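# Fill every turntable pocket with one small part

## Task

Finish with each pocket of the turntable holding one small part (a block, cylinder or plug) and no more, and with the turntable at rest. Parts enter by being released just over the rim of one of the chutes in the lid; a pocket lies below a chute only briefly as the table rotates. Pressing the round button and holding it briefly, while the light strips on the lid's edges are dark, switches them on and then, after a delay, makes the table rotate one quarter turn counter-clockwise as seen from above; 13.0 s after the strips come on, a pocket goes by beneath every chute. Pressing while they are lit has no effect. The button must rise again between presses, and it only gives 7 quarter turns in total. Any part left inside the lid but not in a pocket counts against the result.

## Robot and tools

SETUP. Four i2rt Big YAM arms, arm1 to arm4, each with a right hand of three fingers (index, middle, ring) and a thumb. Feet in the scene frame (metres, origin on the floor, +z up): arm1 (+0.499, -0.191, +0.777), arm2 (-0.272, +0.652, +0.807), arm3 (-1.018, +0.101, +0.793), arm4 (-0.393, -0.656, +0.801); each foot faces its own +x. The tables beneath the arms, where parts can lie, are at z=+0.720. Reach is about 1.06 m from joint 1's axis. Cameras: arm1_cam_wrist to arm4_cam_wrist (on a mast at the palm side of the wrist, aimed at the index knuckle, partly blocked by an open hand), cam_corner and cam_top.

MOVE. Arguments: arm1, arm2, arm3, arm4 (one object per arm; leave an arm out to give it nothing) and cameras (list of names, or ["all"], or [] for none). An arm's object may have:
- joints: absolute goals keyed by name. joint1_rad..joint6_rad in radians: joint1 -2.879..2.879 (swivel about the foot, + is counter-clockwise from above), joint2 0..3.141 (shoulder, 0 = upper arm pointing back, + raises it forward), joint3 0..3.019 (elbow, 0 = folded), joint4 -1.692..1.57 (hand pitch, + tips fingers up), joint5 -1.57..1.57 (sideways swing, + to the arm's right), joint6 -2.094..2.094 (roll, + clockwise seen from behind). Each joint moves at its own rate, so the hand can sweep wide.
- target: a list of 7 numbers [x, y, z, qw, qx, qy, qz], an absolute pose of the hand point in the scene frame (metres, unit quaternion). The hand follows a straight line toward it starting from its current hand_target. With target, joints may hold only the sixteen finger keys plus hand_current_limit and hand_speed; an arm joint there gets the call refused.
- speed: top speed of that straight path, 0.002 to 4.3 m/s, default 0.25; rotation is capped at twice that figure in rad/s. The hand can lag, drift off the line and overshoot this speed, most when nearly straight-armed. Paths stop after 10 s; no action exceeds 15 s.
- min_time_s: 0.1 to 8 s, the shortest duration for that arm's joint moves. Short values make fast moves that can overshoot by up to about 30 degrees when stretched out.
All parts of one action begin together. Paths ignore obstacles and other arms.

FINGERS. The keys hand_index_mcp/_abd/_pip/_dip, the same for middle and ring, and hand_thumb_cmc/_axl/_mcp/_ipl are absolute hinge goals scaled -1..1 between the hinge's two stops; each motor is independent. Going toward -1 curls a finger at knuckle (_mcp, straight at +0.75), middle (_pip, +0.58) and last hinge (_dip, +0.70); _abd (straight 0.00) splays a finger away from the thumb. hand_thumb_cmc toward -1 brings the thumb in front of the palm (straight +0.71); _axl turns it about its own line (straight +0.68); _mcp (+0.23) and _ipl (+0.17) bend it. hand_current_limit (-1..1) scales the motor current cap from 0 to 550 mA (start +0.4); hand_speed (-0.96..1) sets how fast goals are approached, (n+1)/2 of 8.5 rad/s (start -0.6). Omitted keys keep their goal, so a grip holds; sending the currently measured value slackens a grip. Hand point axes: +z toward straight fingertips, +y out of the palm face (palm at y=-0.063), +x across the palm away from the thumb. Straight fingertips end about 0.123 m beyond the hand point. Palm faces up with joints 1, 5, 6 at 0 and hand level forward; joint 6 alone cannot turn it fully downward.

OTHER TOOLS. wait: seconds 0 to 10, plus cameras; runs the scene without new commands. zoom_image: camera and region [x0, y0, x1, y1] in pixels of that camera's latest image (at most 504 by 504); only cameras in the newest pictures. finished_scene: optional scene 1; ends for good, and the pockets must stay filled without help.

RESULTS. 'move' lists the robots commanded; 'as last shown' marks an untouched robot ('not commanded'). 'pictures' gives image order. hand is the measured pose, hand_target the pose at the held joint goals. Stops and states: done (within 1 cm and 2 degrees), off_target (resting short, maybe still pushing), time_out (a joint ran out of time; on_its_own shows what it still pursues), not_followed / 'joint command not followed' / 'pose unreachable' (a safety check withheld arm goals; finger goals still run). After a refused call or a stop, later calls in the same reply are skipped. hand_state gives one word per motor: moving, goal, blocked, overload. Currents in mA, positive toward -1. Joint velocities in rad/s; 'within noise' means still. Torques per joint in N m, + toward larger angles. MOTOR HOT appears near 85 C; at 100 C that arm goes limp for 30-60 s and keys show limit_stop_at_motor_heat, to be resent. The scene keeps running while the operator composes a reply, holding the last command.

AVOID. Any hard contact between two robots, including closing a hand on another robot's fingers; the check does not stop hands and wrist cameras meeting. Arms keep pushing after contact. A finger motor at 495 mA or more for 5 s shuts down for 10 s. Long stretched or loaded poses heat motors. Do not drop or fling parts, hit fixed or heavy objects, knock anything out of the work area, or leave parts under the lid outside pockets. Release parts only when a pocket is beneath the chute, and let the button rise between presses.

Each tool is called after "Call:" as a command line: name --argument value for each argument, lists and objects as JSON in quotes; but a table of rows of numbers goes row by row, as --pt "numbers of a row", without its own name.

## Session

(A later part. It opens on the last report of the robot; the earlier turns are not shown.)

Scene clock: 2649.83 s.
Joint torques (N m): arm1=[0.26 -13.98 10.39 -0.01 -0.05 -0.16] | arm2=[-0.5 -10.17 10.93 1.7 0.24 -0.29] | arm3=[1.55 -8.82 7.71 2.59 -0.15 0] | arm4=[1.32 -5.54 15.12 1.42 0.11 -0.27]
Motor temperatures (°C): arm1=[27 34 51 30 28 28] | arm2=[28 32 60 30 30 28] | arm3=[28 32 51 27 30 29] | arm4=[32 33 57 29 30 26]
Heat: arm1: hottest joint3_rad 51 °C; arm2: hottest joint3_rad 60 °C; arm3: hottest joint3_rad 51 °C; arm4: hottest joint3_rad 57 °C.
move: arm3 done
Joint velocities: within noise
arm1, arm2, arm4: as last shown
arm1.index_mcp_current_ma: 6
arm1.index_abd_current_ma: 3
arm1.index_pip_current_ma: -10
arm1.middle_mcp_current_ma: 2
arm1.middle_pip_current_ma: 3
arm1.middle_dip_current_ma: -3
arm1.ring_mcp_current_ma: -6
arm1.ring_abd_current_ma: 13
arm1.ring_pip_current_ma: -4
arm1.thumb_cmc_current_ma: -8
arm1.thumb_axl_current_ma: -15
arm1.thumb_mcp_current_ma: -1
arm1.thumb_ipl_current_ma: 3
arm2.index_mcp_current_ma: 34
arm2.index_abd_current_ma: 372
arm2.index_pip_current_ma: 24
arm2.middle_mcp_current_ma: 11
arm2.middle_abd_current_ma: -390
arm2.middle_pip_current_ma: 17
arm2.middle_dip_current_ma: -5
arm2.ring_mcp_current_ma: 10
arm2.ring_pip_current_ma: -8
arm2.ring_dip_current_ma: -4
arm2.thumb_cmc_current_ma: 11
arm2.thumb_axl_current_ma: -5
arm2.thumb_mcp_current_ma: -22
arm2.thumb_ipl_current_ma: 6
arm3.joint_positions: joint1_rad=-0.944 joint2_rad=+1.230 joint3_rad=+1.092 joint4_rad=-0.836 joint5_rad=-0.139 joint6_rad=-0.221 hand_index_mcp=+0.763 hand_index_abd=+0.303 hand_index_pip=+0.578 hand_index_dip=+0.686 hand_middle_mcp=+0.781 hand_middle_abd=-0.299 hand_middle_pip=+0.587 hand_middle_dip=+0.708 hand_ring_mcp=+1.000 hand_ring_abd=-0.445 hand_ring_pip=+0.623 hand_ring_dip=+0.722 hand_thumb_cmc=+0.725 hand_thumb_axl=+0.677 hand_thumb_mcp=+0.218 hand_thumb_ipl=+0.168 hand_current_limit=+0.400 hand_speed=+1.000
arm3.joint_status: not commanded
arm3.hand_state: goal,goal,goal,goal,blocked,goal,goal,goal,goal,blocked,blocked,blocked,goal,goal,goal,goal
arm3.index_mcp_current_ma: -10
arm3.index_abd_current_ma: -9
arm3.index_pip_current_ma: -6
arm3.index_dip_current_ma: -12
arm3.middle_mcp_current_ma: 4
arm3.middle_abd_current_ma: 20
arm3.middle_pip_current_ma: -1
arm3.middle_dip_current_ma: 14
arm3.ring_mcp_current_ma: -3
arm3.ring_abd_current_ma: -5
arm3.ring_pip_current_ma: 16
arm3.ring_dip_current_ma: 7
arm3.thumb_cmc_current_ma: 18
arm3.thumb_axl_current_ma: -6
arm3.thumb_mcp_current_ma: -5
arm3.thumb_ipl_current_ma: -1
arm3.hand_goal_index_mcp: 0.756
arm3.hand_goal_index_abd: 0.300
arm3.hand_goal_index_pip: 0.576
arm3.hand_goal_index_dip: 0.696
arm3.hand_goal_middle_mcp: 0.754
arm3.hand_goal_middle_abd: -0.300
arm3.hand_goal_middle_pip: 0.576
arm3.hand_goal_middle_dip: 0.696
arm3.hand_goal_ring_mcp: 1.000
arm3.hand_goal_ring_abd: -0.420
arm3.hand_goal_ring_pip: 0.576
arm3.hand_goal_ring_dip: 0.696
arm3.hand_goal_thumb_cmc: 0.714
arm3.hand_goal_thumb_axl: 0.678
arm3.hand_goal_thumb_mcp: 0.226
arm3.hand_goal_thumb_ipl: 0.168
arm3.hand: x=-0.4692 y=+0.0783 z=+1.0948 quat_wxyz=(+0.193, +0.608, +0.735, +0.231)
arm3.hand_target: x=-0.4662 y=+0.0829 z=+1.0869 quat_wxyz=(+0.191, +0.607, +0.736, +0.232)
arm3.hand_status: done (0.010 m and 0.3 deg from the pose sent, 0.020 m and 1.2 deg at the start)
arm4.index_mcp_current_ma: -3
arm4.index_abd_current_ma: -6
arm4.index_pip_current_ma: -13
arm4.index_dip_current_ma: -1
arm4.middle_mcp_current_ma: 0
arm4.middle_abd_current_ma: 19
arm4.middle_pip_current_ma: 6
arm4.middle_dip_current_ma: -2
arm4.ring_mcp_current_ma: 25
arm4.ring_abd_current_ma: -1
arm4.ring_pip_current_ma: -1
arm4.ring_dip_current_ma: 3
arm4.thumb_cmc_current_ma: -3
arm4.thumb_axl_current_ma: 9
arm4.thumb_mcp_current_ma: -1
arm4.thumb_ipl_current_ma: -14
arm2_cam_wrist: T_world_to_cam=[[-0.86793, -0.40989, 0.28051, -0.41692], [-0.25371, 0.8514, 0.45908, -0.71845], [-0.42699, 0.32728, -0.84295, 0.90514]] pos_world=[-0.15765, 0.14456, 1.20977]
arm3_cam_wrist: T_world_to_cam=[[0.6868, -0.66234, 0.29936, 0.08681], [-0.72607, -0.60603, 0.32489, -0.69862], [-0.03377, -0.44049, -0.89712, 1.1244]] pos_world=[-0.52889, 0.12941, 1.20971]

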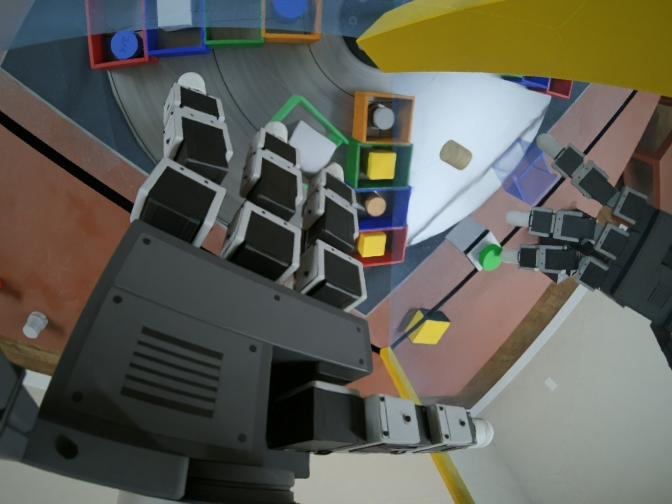

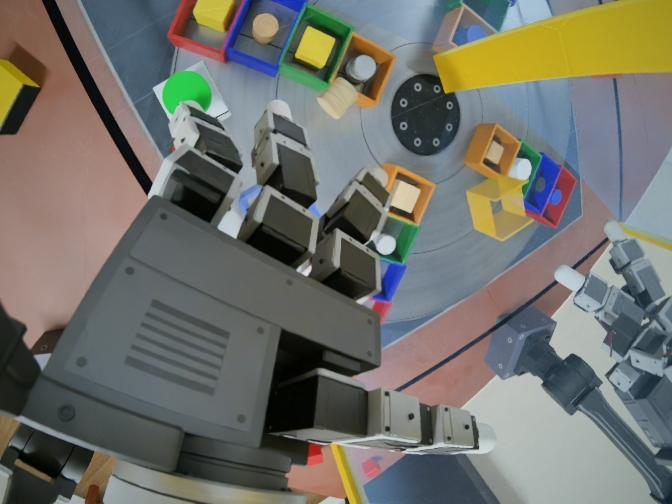

